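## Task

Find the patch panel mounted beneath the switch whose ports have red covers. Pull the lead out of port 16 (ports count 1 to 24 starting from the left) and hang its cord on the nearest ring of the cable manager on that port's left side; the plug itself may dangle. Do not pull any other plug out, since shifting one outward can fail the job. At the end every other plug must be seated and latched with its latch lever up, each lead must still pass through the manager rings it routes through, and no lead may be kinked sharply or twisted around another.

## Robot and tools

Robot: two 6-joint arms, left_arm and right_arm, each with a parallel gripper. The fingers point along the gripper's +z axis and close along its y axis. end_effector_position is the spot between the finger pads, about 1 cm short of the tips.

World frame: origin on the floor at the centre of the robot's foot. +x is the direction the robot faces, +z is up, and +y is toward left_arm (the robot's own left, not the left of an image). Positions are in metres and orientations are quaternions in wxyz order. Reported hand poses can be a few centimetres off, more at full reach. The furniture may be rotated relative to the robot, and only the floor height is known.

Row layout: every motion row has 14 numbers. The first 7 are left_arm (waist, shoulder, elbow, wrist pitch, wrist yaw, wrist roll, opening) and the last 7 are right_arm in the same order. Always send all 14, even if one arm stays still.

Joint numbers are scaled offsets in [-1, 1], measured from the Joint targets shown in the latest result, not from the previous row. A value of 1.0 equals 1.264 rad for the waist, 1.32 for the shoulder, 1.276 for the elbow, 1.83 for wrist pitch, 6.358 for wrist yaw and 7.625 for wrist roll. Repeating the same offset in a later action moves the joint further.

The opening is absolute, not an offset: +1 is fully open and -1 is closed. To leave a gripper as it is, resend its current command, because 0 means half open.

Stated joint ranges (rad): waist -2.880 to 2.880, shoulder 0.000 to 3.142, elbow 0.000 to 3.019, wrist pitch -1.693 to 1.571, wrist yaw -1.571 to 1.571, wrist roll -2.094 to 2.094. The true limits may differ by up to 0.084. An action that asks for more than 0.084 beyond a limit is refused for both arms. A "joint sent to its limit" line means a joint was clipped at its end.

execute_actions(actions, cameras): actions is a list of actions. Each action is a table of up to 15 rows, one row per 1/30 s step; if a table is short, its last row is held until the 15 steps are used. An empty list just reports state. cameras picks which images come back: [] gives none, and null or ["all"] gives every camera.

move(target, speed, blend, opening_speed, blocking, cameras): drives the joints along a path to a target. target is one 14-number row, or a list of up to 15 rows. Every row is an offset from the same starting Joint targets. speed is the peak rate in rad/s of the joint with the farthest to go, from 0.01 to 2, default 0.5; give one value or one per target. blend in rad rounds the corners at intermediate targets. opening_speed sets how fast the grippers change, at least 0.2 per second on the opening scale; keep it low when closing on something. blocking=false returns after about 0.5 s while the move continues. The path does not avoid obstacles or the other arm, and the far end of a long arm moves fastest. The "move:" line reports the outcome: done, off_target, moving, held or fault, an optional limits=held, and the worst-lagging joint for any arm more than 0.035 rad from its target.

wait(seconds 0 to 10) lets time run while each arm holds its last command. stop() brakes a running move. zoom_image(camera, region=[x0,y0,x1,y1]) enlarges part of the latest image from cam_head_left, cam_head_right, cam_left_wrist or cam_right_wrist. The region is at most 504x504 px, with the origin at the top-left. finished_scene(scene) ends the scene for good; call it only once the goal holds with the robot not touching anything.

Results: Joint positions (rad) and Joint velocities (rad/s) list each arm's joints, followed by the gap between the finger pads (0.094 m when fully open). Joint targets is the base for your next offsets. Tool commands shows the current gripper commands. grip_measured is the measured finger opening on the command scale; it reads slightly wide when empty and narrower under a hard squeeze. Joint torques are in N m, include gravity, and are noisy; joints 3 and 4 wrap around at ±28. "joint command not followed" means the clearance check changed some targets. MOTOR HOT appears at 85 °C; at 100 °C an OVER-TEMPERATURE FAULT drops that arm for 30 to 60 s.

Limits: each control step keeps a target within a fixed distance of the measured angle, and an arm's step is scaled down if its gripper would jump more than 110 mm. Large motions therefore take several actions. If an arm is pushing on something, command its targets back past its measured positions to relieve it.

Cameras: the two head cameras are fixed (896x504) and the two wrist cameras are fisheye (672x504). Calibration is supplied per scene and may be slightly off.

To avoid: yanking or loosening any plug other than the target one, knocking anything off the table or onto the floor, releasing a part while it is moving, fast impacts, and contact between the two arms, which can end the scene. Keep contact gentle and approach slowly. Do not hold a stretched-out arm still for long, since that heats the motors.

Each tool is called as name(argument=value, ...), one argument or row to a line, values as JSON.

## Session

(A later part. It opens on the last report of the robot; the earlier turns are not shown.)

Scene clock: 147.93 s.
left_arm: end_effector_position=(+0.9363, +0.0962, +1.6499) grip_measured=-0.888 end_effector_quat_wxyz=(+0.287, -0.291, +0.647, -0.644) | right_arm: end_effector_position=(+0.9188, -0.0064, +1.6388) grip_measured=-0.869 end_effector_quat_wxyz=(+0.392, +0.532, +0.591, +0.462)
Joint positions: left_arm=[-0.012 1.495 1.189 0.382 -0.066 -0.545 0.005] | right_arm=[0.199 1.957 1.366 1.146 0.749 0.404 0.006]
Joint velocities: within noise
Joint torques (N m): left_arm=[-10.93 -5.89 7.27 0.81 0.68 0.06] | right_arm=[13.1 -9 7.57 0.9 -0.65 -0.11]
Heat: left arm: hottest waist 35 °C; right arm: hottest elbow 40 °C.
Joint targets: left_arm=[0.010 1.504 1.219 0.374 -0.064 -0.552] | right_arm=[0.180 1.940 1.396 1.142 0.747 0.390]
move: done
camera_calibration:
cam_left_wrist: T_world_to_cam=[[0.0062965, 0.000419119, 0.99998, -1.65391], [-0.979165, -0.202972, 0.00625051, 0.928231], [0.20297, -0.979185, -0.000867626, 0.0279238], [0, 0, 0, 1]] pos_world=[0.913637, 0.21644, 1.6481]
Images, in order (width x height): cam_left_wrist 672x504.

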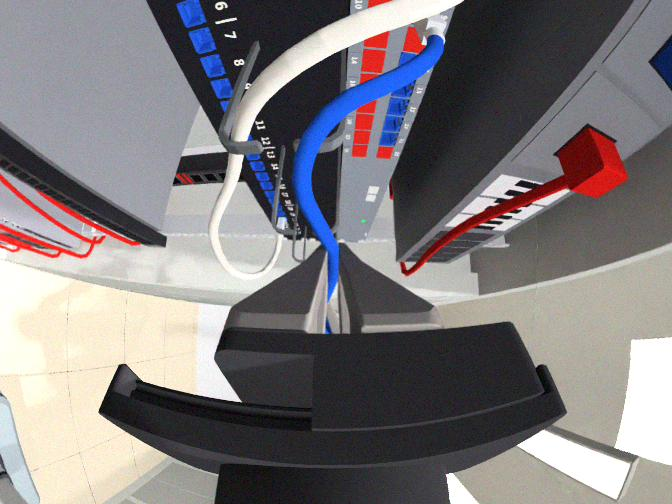

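move(
  target=[-0.0593,0.1848,-0.0266,0.4311,-0.047,0.016,-0.95,0,0,0,0,0,0,-0.95],
  speed=0.3,
)

zoom_image(
  camera="cam_left_wrist",
  region=[200, 80, 500, 330],
)

Scene clock: 151.97 s.
left_arm: end_effector_position=(+0.9482, +0.0979, +1.6333) grip_measured=-0.892 end_effector_quat_wxyz=(+0.450, -0.454, +0.538, -0.550) | right_arm: end_effector_position=(+0.9198, -0.0066, +1.6395) grip_measured=-0.869 end_effector_quat_wxyz=(+0.392, +0.532, +0.591, +0.463)
Joint positions: left_arm=[-0.054 1.745 1.183 1.141 -0.352 -0.436 0.005] | right_arm=[0.199 1.957 1.369 1.143 0.748 0.404 0.006]
Joint velocities: within noise
Joint torques (N m): left_arm=[-15.33 -7.3 4.46 1.61 0.12 0.25] | right_arm=[13.39 -9 7.28 1.22 -0.6 -0.14]
Heat: left arm: hottest waist 35 °C; right arm: hottest elbow 40 °C.
Joint targets: left_arm=[-0.065 1.748 1.185 1.163 -0.363 -0.430] | right_arm=[0.180 1.940 1.395 1.142 0.747 0.390]
move: done
camera_calibration:
cam_left_wrist: T_world_to_cam=[[-0.00774523, 0.0187796, 0.999794, -1.62561], [-0.732192, -0.681061, 0.00712053, 0.751498], [0.681054, -0.731986, 0.0190253, -0.482891], [0, 0, 0, 1]] pos_world=[0.866525, 0.188874, 1.62911]
cam_right_wrist: T_world_to_cam=[[-0.270256, -0.0311779, -0.962284, 1.82283], [-0.672136, 0.721721, 0.165385, 0.354533], [0.689344, 0.691481, -0.216005, -0.152476], [0, 0, 0, 1]] pos_world=[0.836034, -0.0936074, 1.66251]

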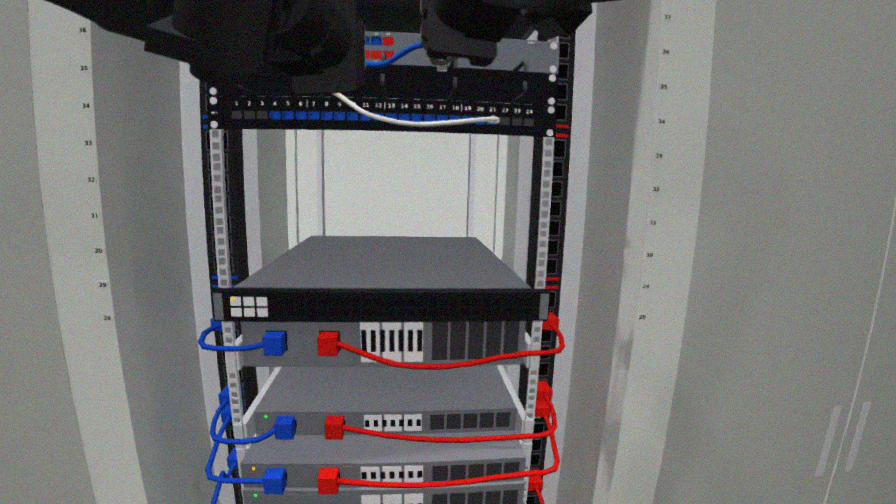

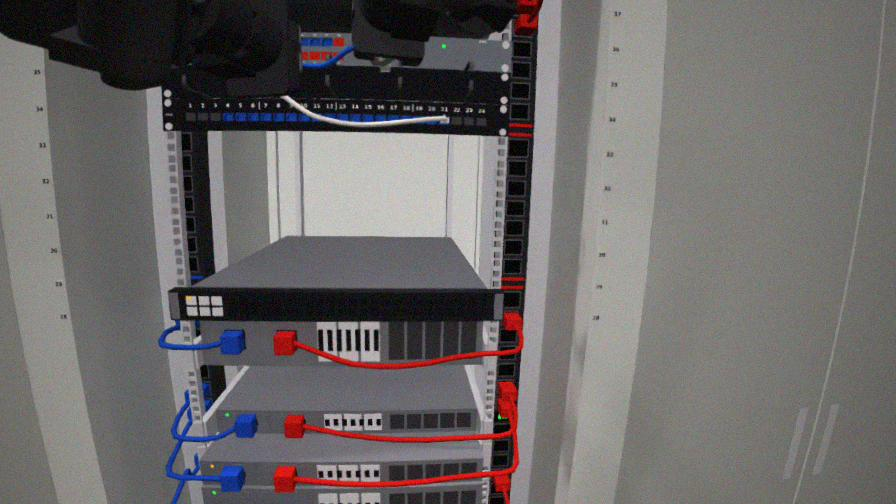

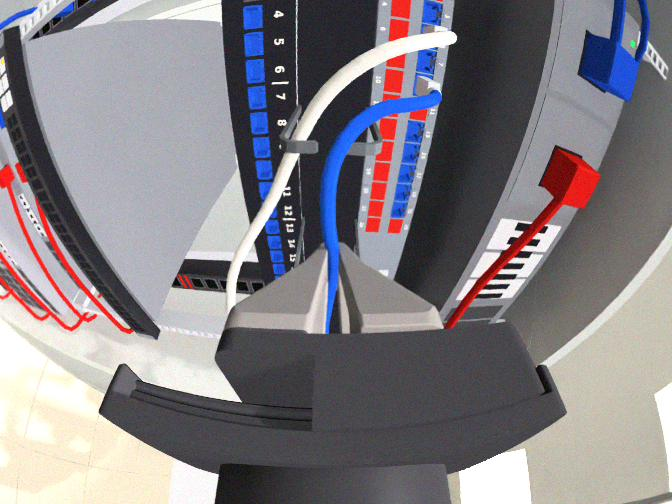

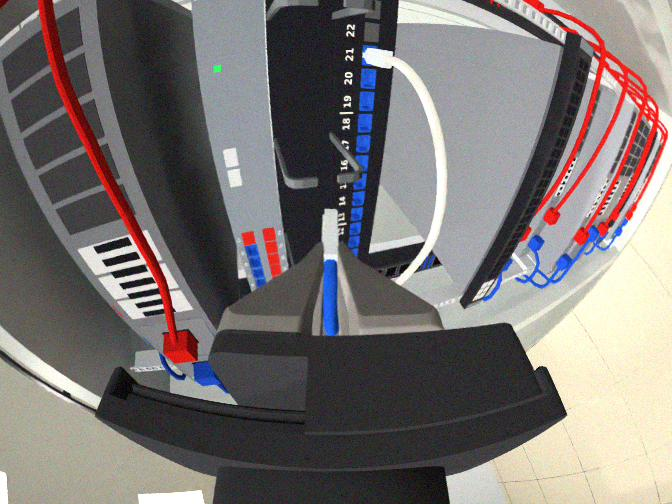

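Scaled by 1.680 from the camera's 672x504 image, which has a finer 960x720 frame.

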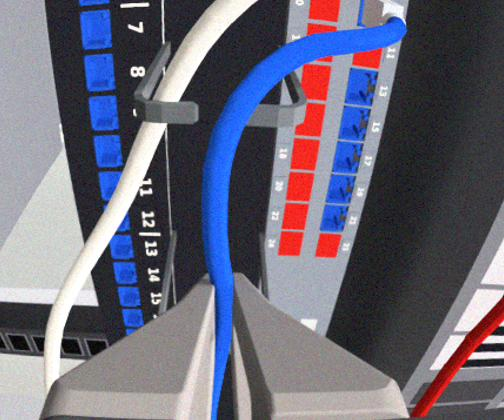

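move(
  target=[0.034,0,0,0,0,0,-0.95,0,0,0,0,0,0,-0.95],
  speed=0.1,
  cameras=["cam_left_wrist"],
)

zoom_image(
  camera="cam_left_wrist",
  region=[240, 80, 440, 260],
)

Scene clock: 153.47 s.
left_arm: end_effector_position=(+0.9482, +0.0979, +1.6333) grip_measured=-0.892 end_effector_quat_wxyz=(+0.450, -0.454, +0.538, -0.549) | right_arm: end_effector_position=(+0.9198, -0.0065, +1.6395) grip_measured=-0.869 end_effector_quat_wxyz=(+0.392, +0.532, +0.591, +0.463)
Joint positions: left_arm=[-0.054 1.745 1.183 1.141 -0.352 -0.435 0.005] | right_arm=[0.199 1.957 1.369 1.142 0.748 0.404 0.006]
Joint velocities: within noise
Joint torques (N m): left_arm=[-11.87 -7.24 4.44 1.58 0.12 0.19] | right_arm=[13.16 -9.11 7.34 1.01 -0.62 -0.14]
Heat: left arm: hottest waist 35 °C; right arm: hottest elbow 40 °C.
Joint targets: left_arm=[-0.022 1.748 1.185 1.163 -0.363 -0.430] | right_arm=[0.180 1.940 1.395 1.142 0.747 0.390]
move: done
camera_calibration:
cam_left_wrist: T_world_to_cam=[[-0.00788479, 0.0180297, 0.999806, -1.62543], [-0.732189, -0.681071, 0.00650758, 0.752496], [0.681056, -0.731996, 0.0185712, -0.482151], [0, 0, 0, 1]] pos_world=[0.866525, 0.188877, 1.62917]
Images, in order (width x height): cam_left_wrist 672x504.

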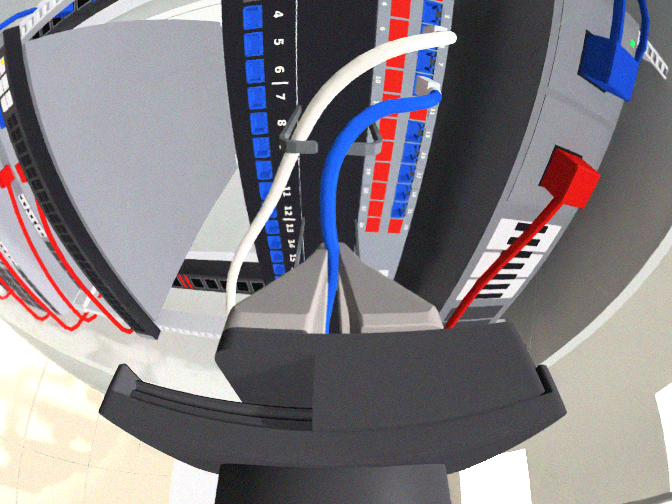

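Scaled by 2.520 from the camera's 672x504 image, which has a finer 960x720 frame.

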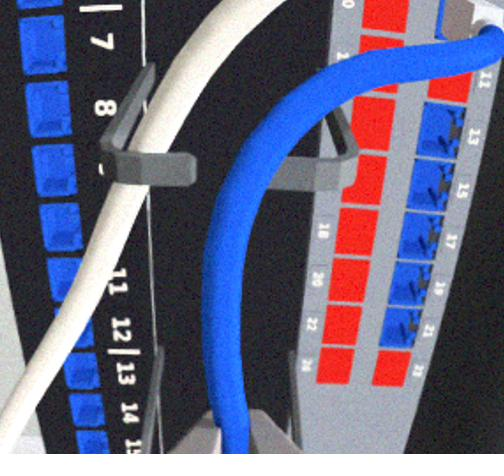

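move(
  target=[0.012,0,0,0,0,0,-0.95,0,0,0,0,0,0,-0.95],
  speed=0.1,
  cameras=["cam_left_wrist"],
)

zoom_image(
  camera="cam_left_wrist",
  region=[240, 80, 440, 260],
)

Scene clock: 154.57 s.
left_arm: end_effector_position=(+0.9489, +0.0987, +1.6315) grip_measured=-0.892 end_effector_quat_wxyz=(+0.451, -0.454, +0.539, -0.548) | right_arm: end_effector_position=(+0.9197, -0.0063, +1.6394) grip_measured=-0.869 end_effector_quat_wxyz=(+0.392, +0.532, +0.591, +0.463)
Joint positions: left_arm=[-0.051 1.745 1.183 1.141 -0.352 -0.435 0.005] | right_arm=[0.199 1.957 1.369 1.141 0.748 0.404 0.006]
Joint velocities: within noise
Joint torques (N m): left_arm=[-10.93 -7.36 4.44 1.58 0.12 0.19] | right_arm=[13.27 -8.94 7.36 1.05 -0.6 -0.11]
Heat: left arm: hottest waist 35 °C; right arm: hottest elbow 40 °C.
Joint targets: left_arm=[-0.007 1.748 1.185 1.163 -0.363 -0.430] | right_arm=[0.180 1.940 1.395 1.142 0.747 0.390]
move: off_target (left_arm); left_arm: the waist is farthest, 0.045 rad from its target
camera_calibration:
cam_left_wrist: T_world_to_cam=[[-0.00613539, 0.016109, 0.999851, -1.62522], [-0.731097, -0.682242, 0.00650562, 0.752663], [0.682246, -0.730949, 0.015963, -0.479025], [0, 0, 0, 1]] pos_world=[0.867111, 0.189536, 1.62772]
Images, in order (width x height): cam_left_wrist 672x504.

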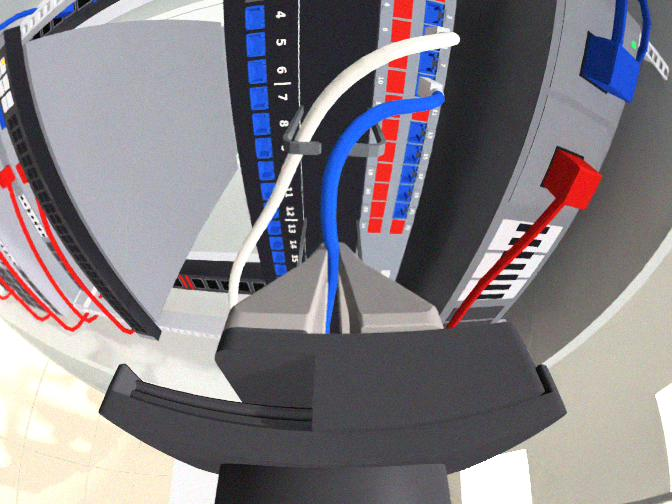

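Scaled by 2.520 from the camera's 672x504 image, which has a finer 960x720 frame.

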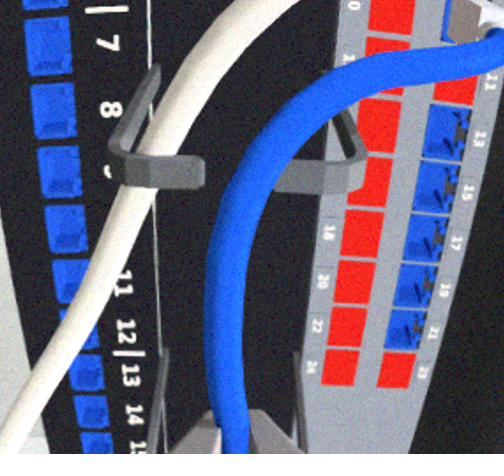

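move(
  target=[0.007,0,0,0,0,0,-0.95,0,0,0,0,0,0,-0.95],
  speed=0.1,
  cameras=["cam_left_wrist"],
)

zoom_image(
  camera="cam_left_wrist",
  region=[240, 80, 440, 260],
)

Scene clock: 155.47 s.
left_arm: end_effector_position=(+0.9498, +0.0992, +1.6286) grip_measured=-0.892 end_effector_quat_wxyz=(+0.451, -0.455, +0.540, -0.546) | right_arm: end_effector_position=(+0.9200, -0.0062, +1.6386) grip_measured=-0.869 end_effector_quat_wxyz=(+0.392, +0.531, +0.592, +0.462)
Joint positions: left_arm=[-0.047 1.746 1.183 1.141 -0.351 -0.435 0.005] | right_arm=[0.198 1.957 1.369 1.14 0.747 0.404 0.006]
Joint velocities: within noise
Joint torques (N m): left_arm=[-10.58 -7.47 4.42 1.58 0.11 0.19] | right_arm=[13.04 -8.88 7.34 1.17 -0.59 -0.11]
Heat: left arm: hottest waist 35 °C; right arm: hottest elbow 40 °C.
Joint targets: left_arm=[0.002 1.748 1.185 1.163 -0.363 -0.430] | right_arm=[0.180 1.940 1.395 1.142 0.747 0.390]
move: off_target (left_arm); left_arm: the waist is farthest, 0.049 rad from its target
camera_calibration:
cam_left_wrist: T_world_to_cam=[[-0.00346767, 0.0128278, 0.999912, -1.62456], [-0.730232, -0.68317, 0.00623195, 0.753338], [0.68319, -0.730146, 0.0117363, -0.473298], [0, 0, 0, 1]] pos_world=[0.867831, 0.189921, 1.62528]
Images, in order (width x height): cam_left_wrist 672x504.

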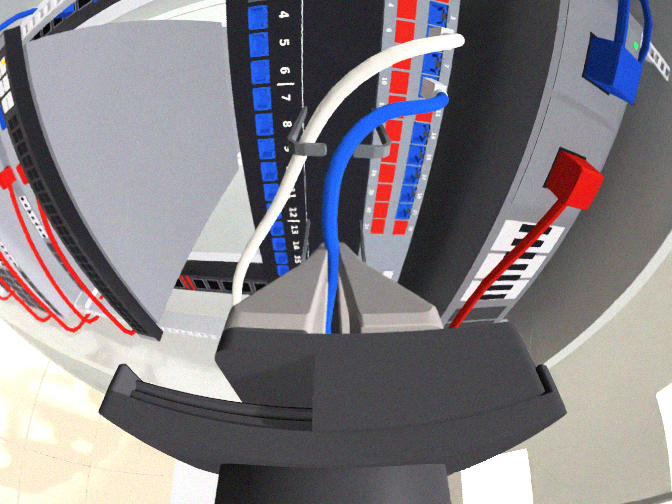

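Scaled by 2.520 from the camera's 672x504 image, which has a finer 960x720 frame.

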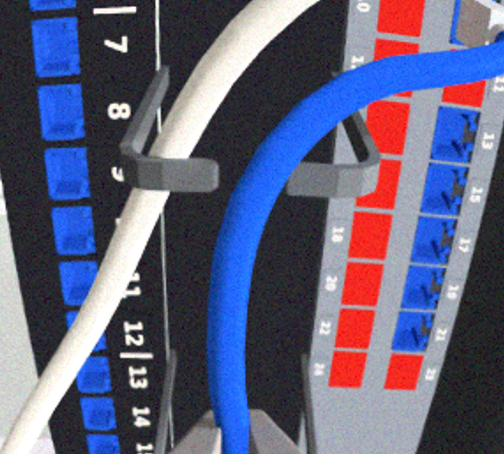

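move(
  target=[0.0206,0.0235,0.0987,-0.0617,0.0055,0,-0.95,0,0,0,0,0,0,-0.95],
  speed=0.08,
  cameras=["cam_left_wrist"],
)

zoom_image(
  camera="cam_left_wrist",
  region=[240, 80, 440, 260],
)

Scene clock: 157.93 s.
left_arm: end_effector_position=(+0.9745, +0.0865, +1.6290) grip_measured=-0.893 end_effector_quat_wxyz=(+0.449, -0.438, +0.550, -0.552) | right_arm: end_effector_position=(+0.9233, -0.0083, +1.6371) grip_measured=-0.869 end_effector_quat_wxyz=(+0.394, +0.533, +0.591, +0.460)
Joint positions: left_arm=[-0.03 1.775 1.266 1.053 -0.315 -0.435 0.005] | right_arm=[0.193 1.957 1.374 1.139 0.746 0.403 0.006]
Joint velocities: within noise
Joint torques (N m): left_arm=[-10.46 -7.82 8.01 0.73 0.03 0.19] | right_arm=[13.63 -8.88 7.01 1.07 -0.58 -0.13]
Heat: left arm: hottest waist 35 °C; right arm: hottest elbow 40 °C.
Joint targets: left_arm=[0.028 1.779 1.311 1.050 -0.328 -0.430] | right_arm=[0.180 1.940 1.396 1.142 0.747 0.390]
move: off_target (left_arm); left_arm: the waist is farthest, 0.058 rad from its target
camera_calibration:
cam_left_wrist: T_world_to_cam=[[-0.0152919, -0.00490935, 0.999871, -1.61157], [-0.75391, -0.656812, -0.0147551, 0.817753], [0.6568, -0.754038, 0.00634269, -0.462892], [0, 0, 0, 1]] pos_world=[0.895896, 0.180159, 1.62636]
Images, in order (width x height): cam_left_wrist 672x504.

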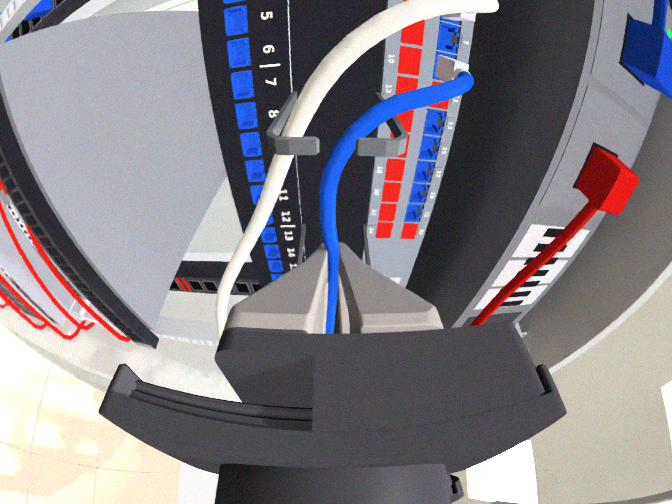

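Scaled by 2.520 from the camera's 672x504 image, which has a finer 960x720 frame.

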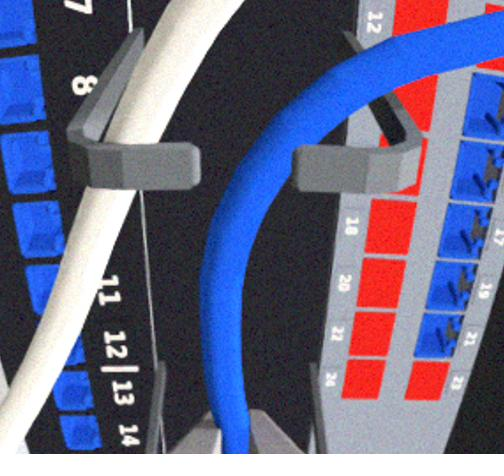

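move(
  target=[0.0142,-0.0227,0.0141,-0.004,-0.003,0,-0.95,0,0,0,0,0,0,-0.95],
  speed=0.08,
  cameras=["cam_left_wrist"],
)

zoom_image(
  camera="cam_left_wrist",
  region=[240, 80, 440, 260],
)

Scene clock: 159.87 s.
left_arm: end_effector_position=(+0.9782, +0.0875, +1.6279) grip_measured=-0.893 end_effector_quat_wxyz=(+0.447, -0.440, +0.553, -0.548) | right_arm: end_effector_position=(+0.9249, -0.0091, +1.6377) grip_measured=-0.869 end_effector_quat_wxyz=(+0.394, +0.534, +0.589, +0.461)
Joint positions: left_arm=[-0.028 1.775 1.276 1.04 -0.325 -0.435 0.005] | right_arm=[0.192 1.957 1.377 1.139 0.745 0.403 0.006]
Joint velocities: within noise
Joint torques (N m): left_arm=[-9.23 -10.34 8.72 0.95 -0.4 0.19] | right_arm=[13.86 -8.82 6.65 1.18 -0.53 -0.16]
Heat: left arm: hottest waist 35 °C; right arm: hottest elbow 40 °C.
Joint targets: left_arm=[0.046 1.749 1.329 1.043 -0.347 -0.430] | right_arm=[0.180 1.940 1.395 1.142 0.747 0.390]
move: off_target (left_arm); left_arm: the waist is farthest, 0.074 rad from its target
camera_calibration:
cam_left_wrist: T_world_to_cam=[[-0.00450405, -0.00914498, 0.999948, -1.62078], [-0.752633, -0.658373, -0.0094112, 0.811355], [0.658425, -0.752636, -0.00391747, -0.449571], [0, 0, 0, 1]] pos_world=[0.899361, 0.180988, 1.62657]
Images, in order (width x height): cam_left_wrist 672x504.

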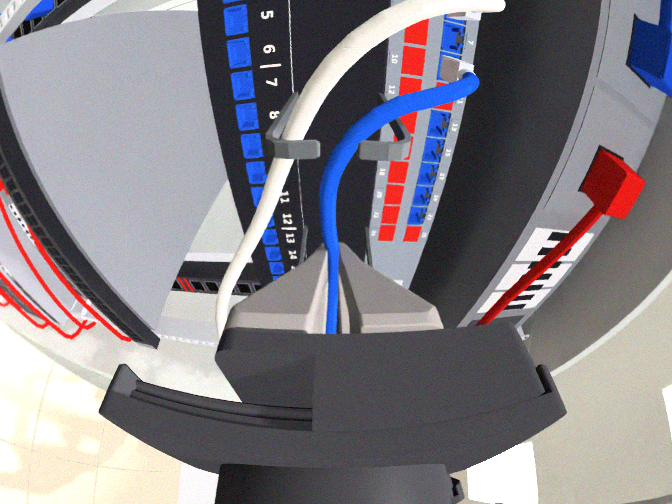

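Scaled by 2.520 from the camera's 672x504 image, which has a finer 960x720 frame.

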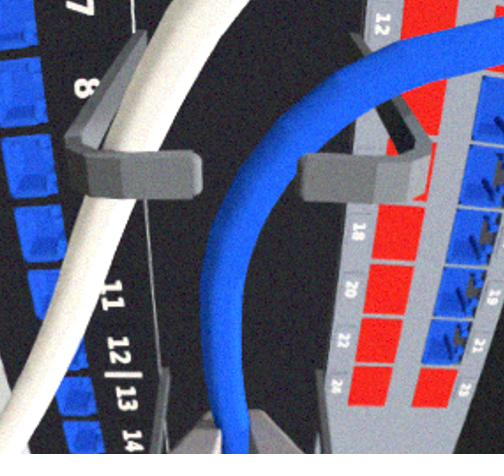

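move(
  target=[0.01,0,0.005,0,0,0,-0.95,-0.0024,0.0477,0.0533,-0.0033,0,0,-0.95],
  speed=0.08,
)

zoom_image(
  camera="cam_left_wrist",
  region=[240, 80, 440, 260],
)

zoom_image(
  camera="cam_right_wrist",
  region=[200, 100, 450, 350],
)

Scene clock: 161.67 s.
left_arm: end_effector_position=(+0.9876, +0.0956, +1.6219) grip_measured=-0.893 end_effector_quat_wxyz=(+0.452, -0.446, +0.552, -0.541) | right_arm: end_effector_position=(+0.9389, -0.0021, +1.6404) grip_measured=-0.869 end_effector_quat_wxyz=(+0.398, +0.542, +0.580, +0.460)
Joint positions: left_arm=[-0.012 1.775 1.29 1.038 -0.325 -0.435 0.005] | right_arm=[0.188 1.993 1.443 1.135 0.745 0.403 0.006]
Joint velocities: within noise
Joint torques (N m): left_arm=[-9.58 -10.64 7.99 1.05 -0.4 0.19] | right_arm=[14.62 -6.83 6.84 1.02 -0.53 -0.16]
Heat: left arm: hottest waist 35 °C; right arm: hottest elbow 40 °C.
Joint targets: left_arm=[0.059 1.749 1.335 1.043 -0.347 -0.430] | right_arm=[0.177 2.003 1.464 1.136 0.747 0.390]
move: off_target (left_arm); left_arm: the waist is farthest, 0.071 rad from its target
camera_calibration:
cam_left_wrist: T_world_to_cam=[[0.00101091, -0.014487, 0.999895, -1.61949], [-0.739855, -0.672706, -0.00899855, 0.811731], [0.672765, -0.739768, -0.0113984, -0.452885], [0, 0, 0, 1]] pos_world=[0.906886, 0.187564, 1.62147]
cam_right_wrist: T_world_to_cam=[[-0.268919, -0.0148681, -0.963048, 1.82902], [-0.650185, 0.740485, 0.170123, 0.335634], [0.710593, 0.671908, -0.208797, -0.200374], [0, 0, 0, 1]] pos_world=[0.852467, -0.0867052, 1.6625]

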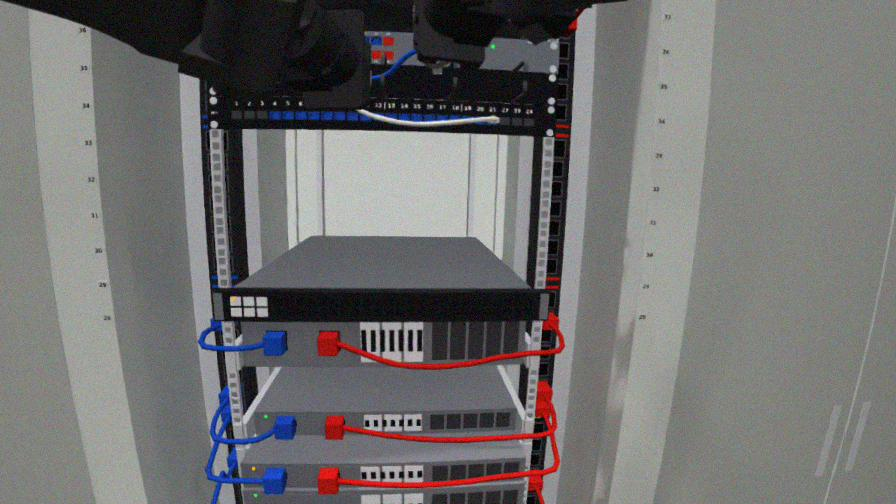

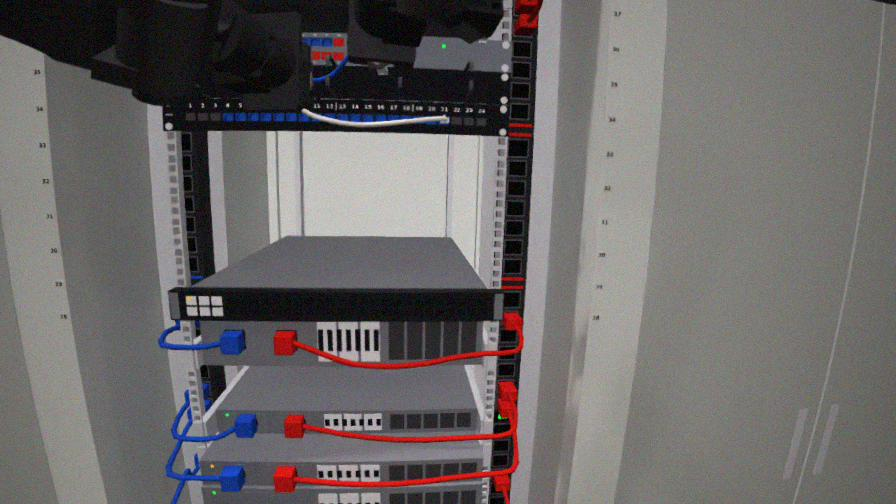

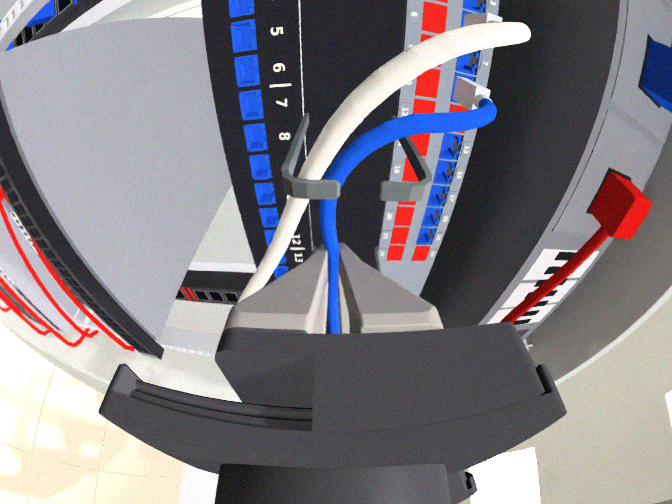

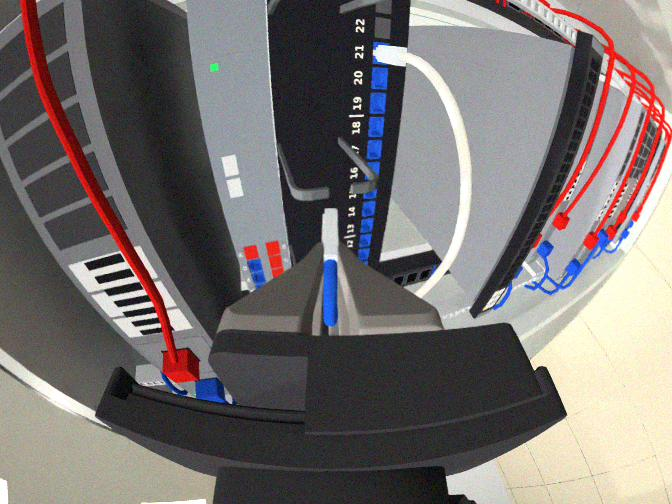

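Scaled by 2.520 from the camera's 672x504 image, which has a finer 960x720 frame.

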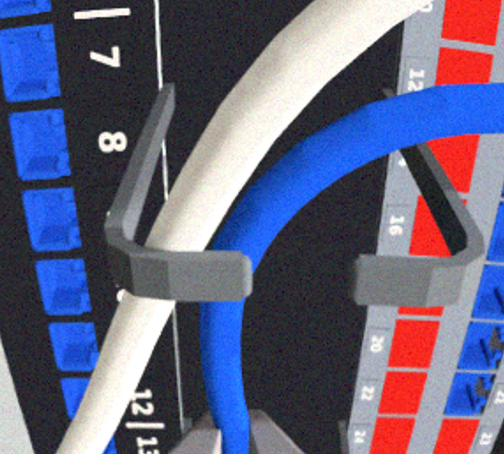

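Scaled by 2.016 from the camera's 672x504 image, which has a finer 960x720 frame.

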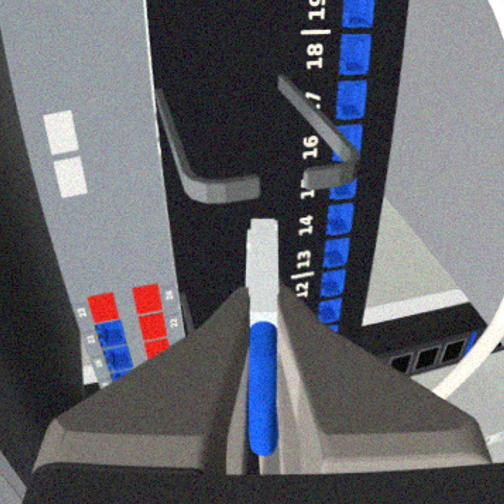

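move(
  target=[0,0,0,0,0,0,-0.95,-0.0309,0,-0.003,-0.002,-0.0052,0,-0.95],
  speed=0.08,
)

zoom_image(
  camera="cam_left_wrist",
  region=[240, 80, 440, 330],
)

zoom_image(
  camera="cam_right_wrist",
  region=[200, 100, 450, 350],
)

zoom_image(
  camera="cam_head_left",
  region=[330, 30, 480, 130],
)

Scene clock: 163.93 s.
left_arm: end_effector_position=(+0.9898, +0.0985, +1.6157) grip_measured=-0.893 end_effector_quat_wxyz=(+0.453, -0.448, +0.554, -0.536) | right_arm: end_effector_position=(+0.9484, -0.0057, +1.6231) grip_measured=-0.869 end_effector_quat_wxyz=(+0.405, +0.537, +0.582, +0.457)
Joint positions: left_arm=[-0.003 1.775 1.29 1.038 -0.329 -0.435 0.005] | right_arm=[0.155 1.997 1.443 1.132 0.713 0.403 0.006]
Joint velocities: within noise
Joint torques (N m): left_arm=[-10.34 -10.64 7.98 1.05 -0.21 0.19] | right_arm=[13.51 -8.12 6.43 1.2 -0.53 -0.12]
Heat: left arm: hottest waist 35 °C; right arm: hottest elbow 39 °C.
Joint targets: left_arm=[0.059 1.749 1.335 1.043 -0.347 -0.430] | right_arm=[0.138 2.003 1.460 1.132 0.714 0.390]
move: off_target (left_arm); left_arm: the waist is farthest, 0.062 rad from its target
camera_calibration:
cam_left_wrist: T_world_to_cam=[[0.0101551, -0.0209175, 0.99973, -1.62144], [-0.735477, -0.677517, -0.00670498, 0.807705], [0.677474, -0.73521, -0.0222646, -0.439823], [0, 0, 0, 1]] pos_world=[0.908483, 0.189955, 1.61662]
cam_right_wrist: T_world_to_cam=[[-0.260441, -0.0318036, -0.964966, 1.80988], [-0.651427, 0.74347, 0.151314, 0.379103], [0.712611, 0.668013, -0.214347, -0.201208], [0, 0, 0, 1]] pos_world=[0.861706, -0.0898815, 1.64598]

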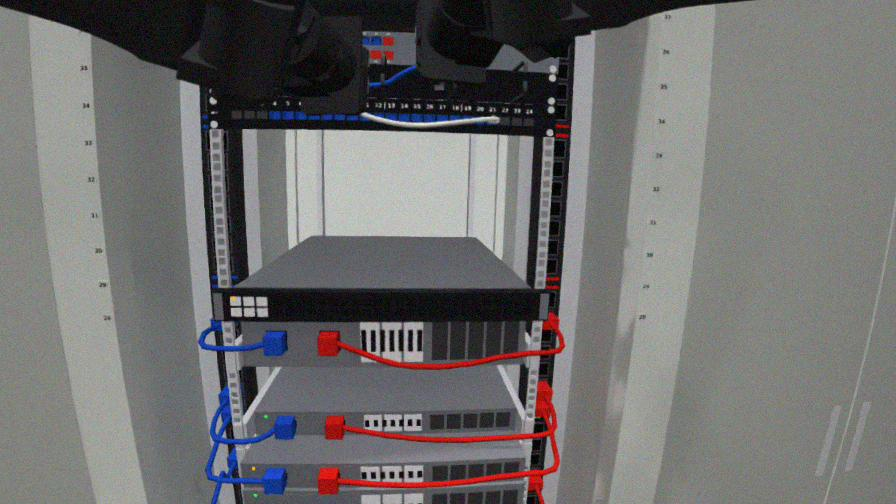

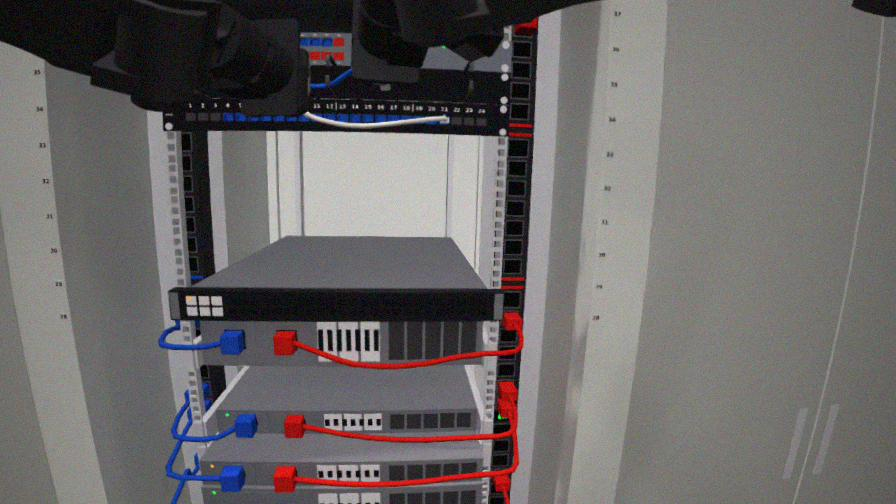

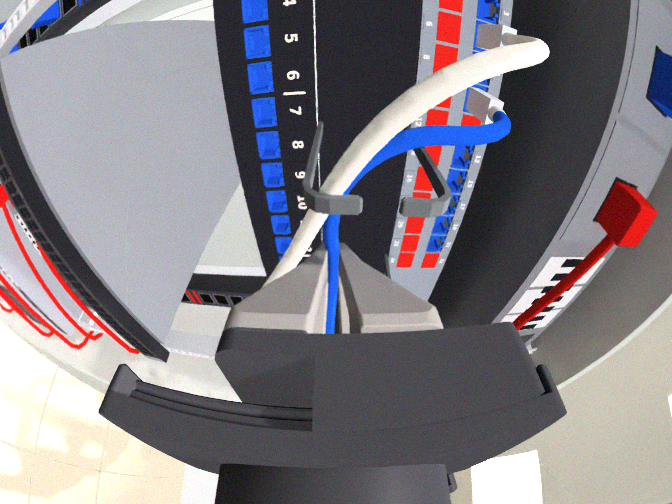

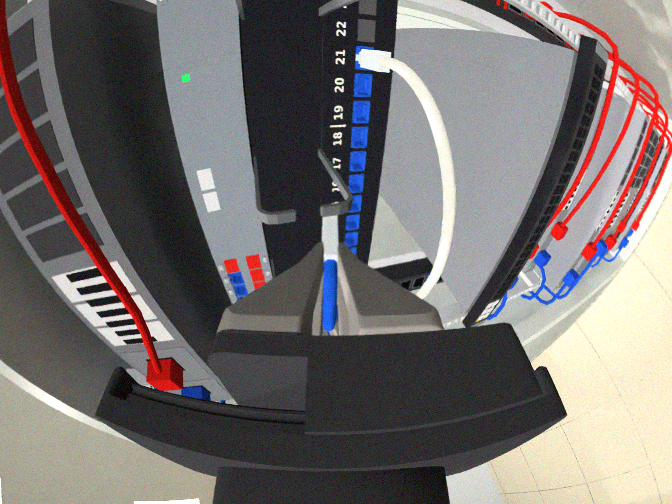

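Scaled by 2.016 from the camera's 672x504 image, which has a finer 960x720 frame.

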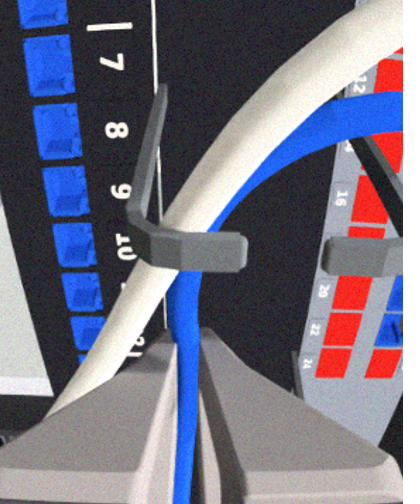

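Scaled by 2.016 from the camera's 672x504 image, which has a finer 960x720 frame.

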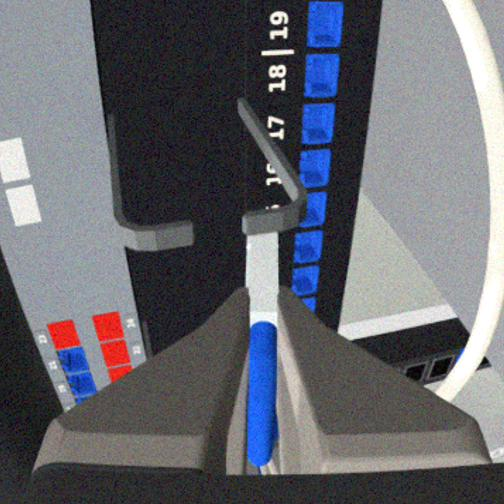

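Scaled by 3.360 from the camera's 896x504 image, which has a finer 1280x720 frame.

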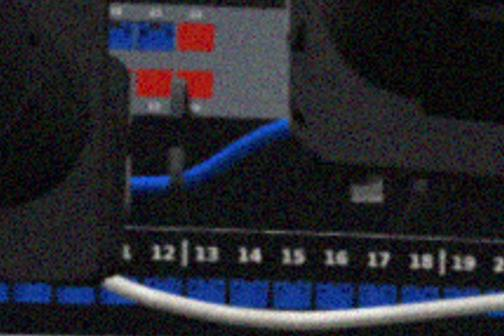

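zoom_image(
  camera="cam_head_right",
  region=[290, 50, 390, 120],
)

zoom_image(
  camera="cam_head_left",
  region=[350, 40, 430, 110],
)

Scaled by 5.040 from the camera's 896x504 image, which has a finer 1280x720 frame.

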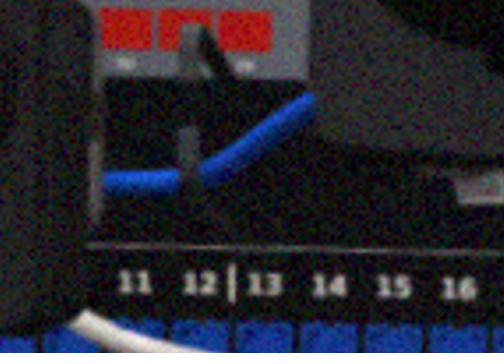

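Scaled by 6.300 from the camera's 896x504 image, which has a finer 1280x720 frame.

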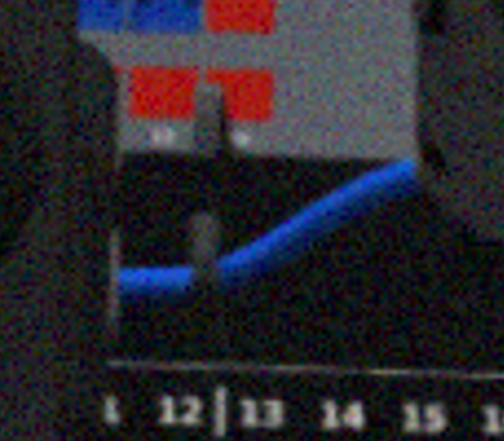

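move(
  target=[0,0,0,0,0,0,-0.95,-0.0316,0.0265,0.0682,-0.0339,-0.0053,0,-0.95],
  speed=0.08,
)

zoom_image(
  camera="cam_head_left",
  region=[330, 30, 480, 130],
)

zoom_image(
  camera="cam_right_wrist",
  region=[200, 100, 450, 350],
)

zoom_image(
  camera="cam_head_right",
  region=[290, 50, 390, 120],
)

Scene clock: 167.10 s.
left_arm: end_effector_position=(+0.9958, +0.1051, +1.6154) grip_measured=-0.893 end_effector_quat_wxyz=(+0.456, -0.454, +0.551, -0.532) | right_arm: end_effector_position=(+0.9754, -0.0048, +1.6190) grip_measured=-0.869 end_effector_quat_wxyz=(+0.412, +0.532, +0.582, +0.456)
Joint positions: left_arm=[0.003 1.773 1.301 1.038 -0.333 -0.435 0.005] | right_arm=[0.128 2.019 1.517 1.079 0.682 0.403 0.006]
Joint velocities: within noise
Joint torques (N m): left_arm=[-10.81 -10.58 7.09 1.03 -0.03 0.18] | right_arm=[13.45 -7.71 7.34 0.77 -0.62 -0.15]
Heat: left arm: hottest waist 35 °C; right arm: hottest elbow 39 °C.
Joint targets: left_arm=[0.059 1.749 1.335 1.043 -0.347 -0.430] | right_arm=[0.098 2.038 1.546 1.070 0.680 0.390]
move: off_target (left_arm); left_arm: the waist is farthest, 0.056 rad from its target
camera_calibration:
cam_left_wrist: T_world_to_cam=[[0.0126857, -0.0201215, 0.999717, -1.62359], [-0.724377, -0.689388, -0.00468363, 0.803525], [0.689287, -0.724113, -0.0233209, -0.450346], [0, 0, 0, 1]] pos_world=[0.913069, 0.195169, 1.61639]
cam_right_wrist: T_world_to_cam=[[-0.248396, -0.0424648, -0.967727, 1.80561], [-0.651825, 0.746336, 0.134561, 0.424278], [0.716535, 0.664214, -0.213067, -0.227846], [0, 0, 0, 1]] pos_world=[0.888322, -0.0886409, 1.6417]

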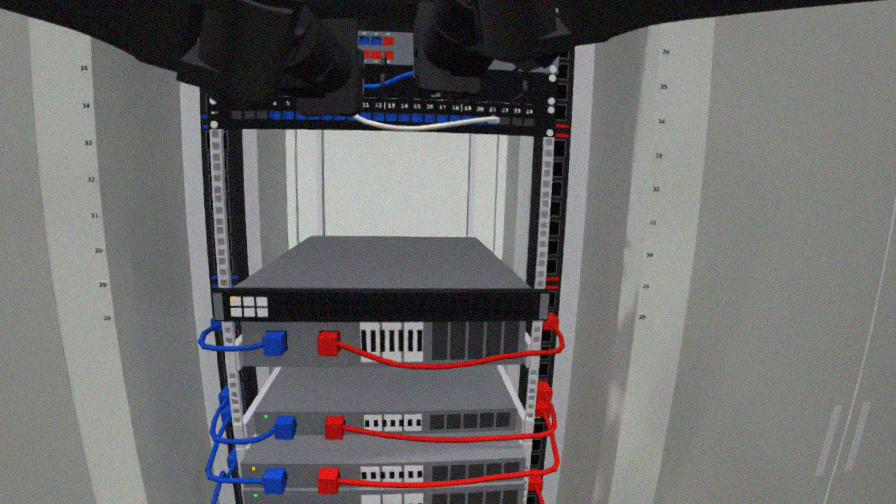

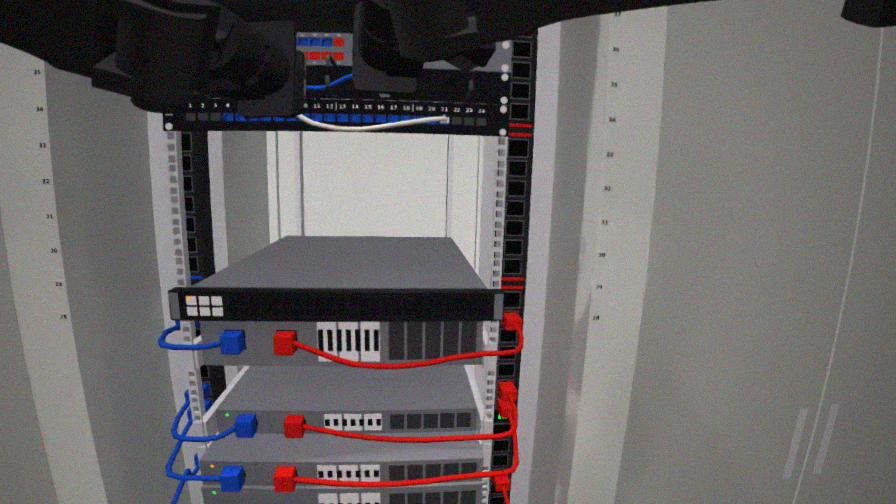

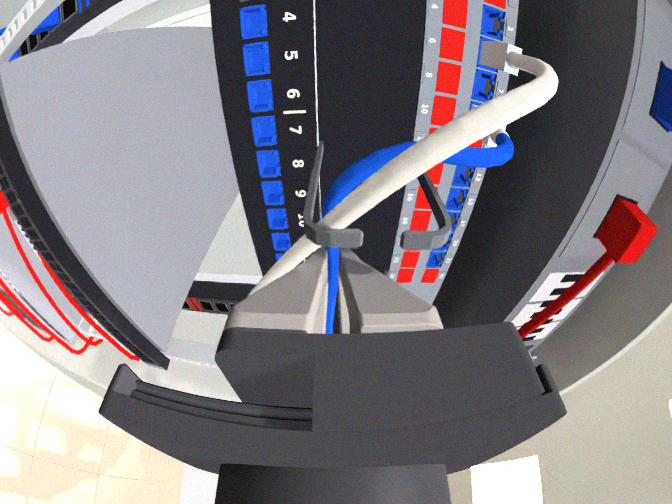

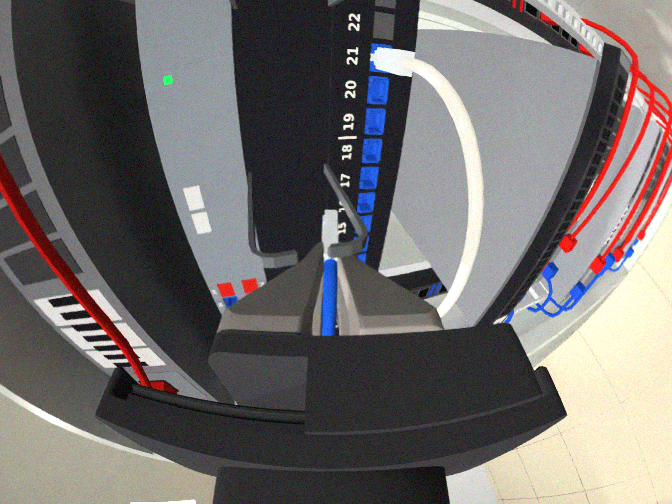

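Scaled by 3.360 from the camera's 896x504 image, which has a finer 1280x720 frame.

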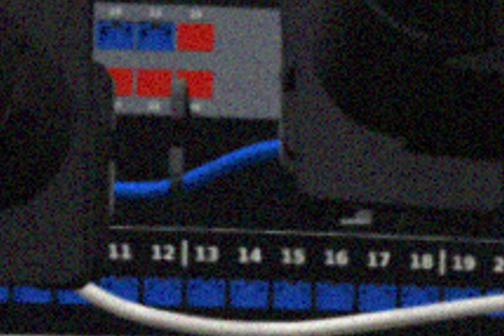

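Scaled by 2.016 from the camera's 672x504 image, which has a finer 960x720 frame.

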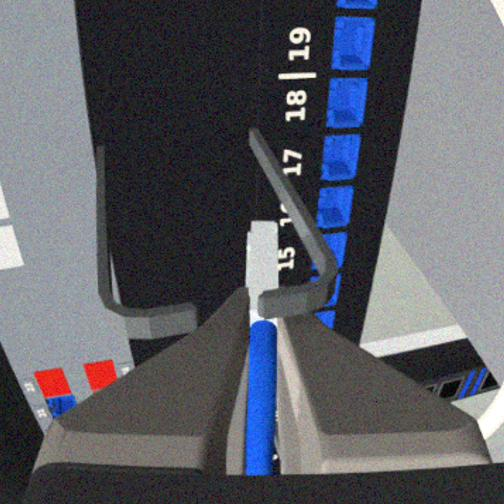

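Scaled by 5.040 from the camera's 896x504 image, which has a finer 1280x720 frame.

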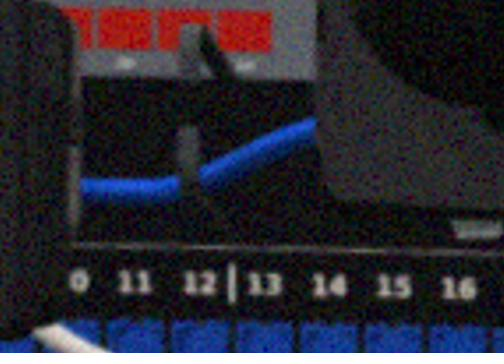

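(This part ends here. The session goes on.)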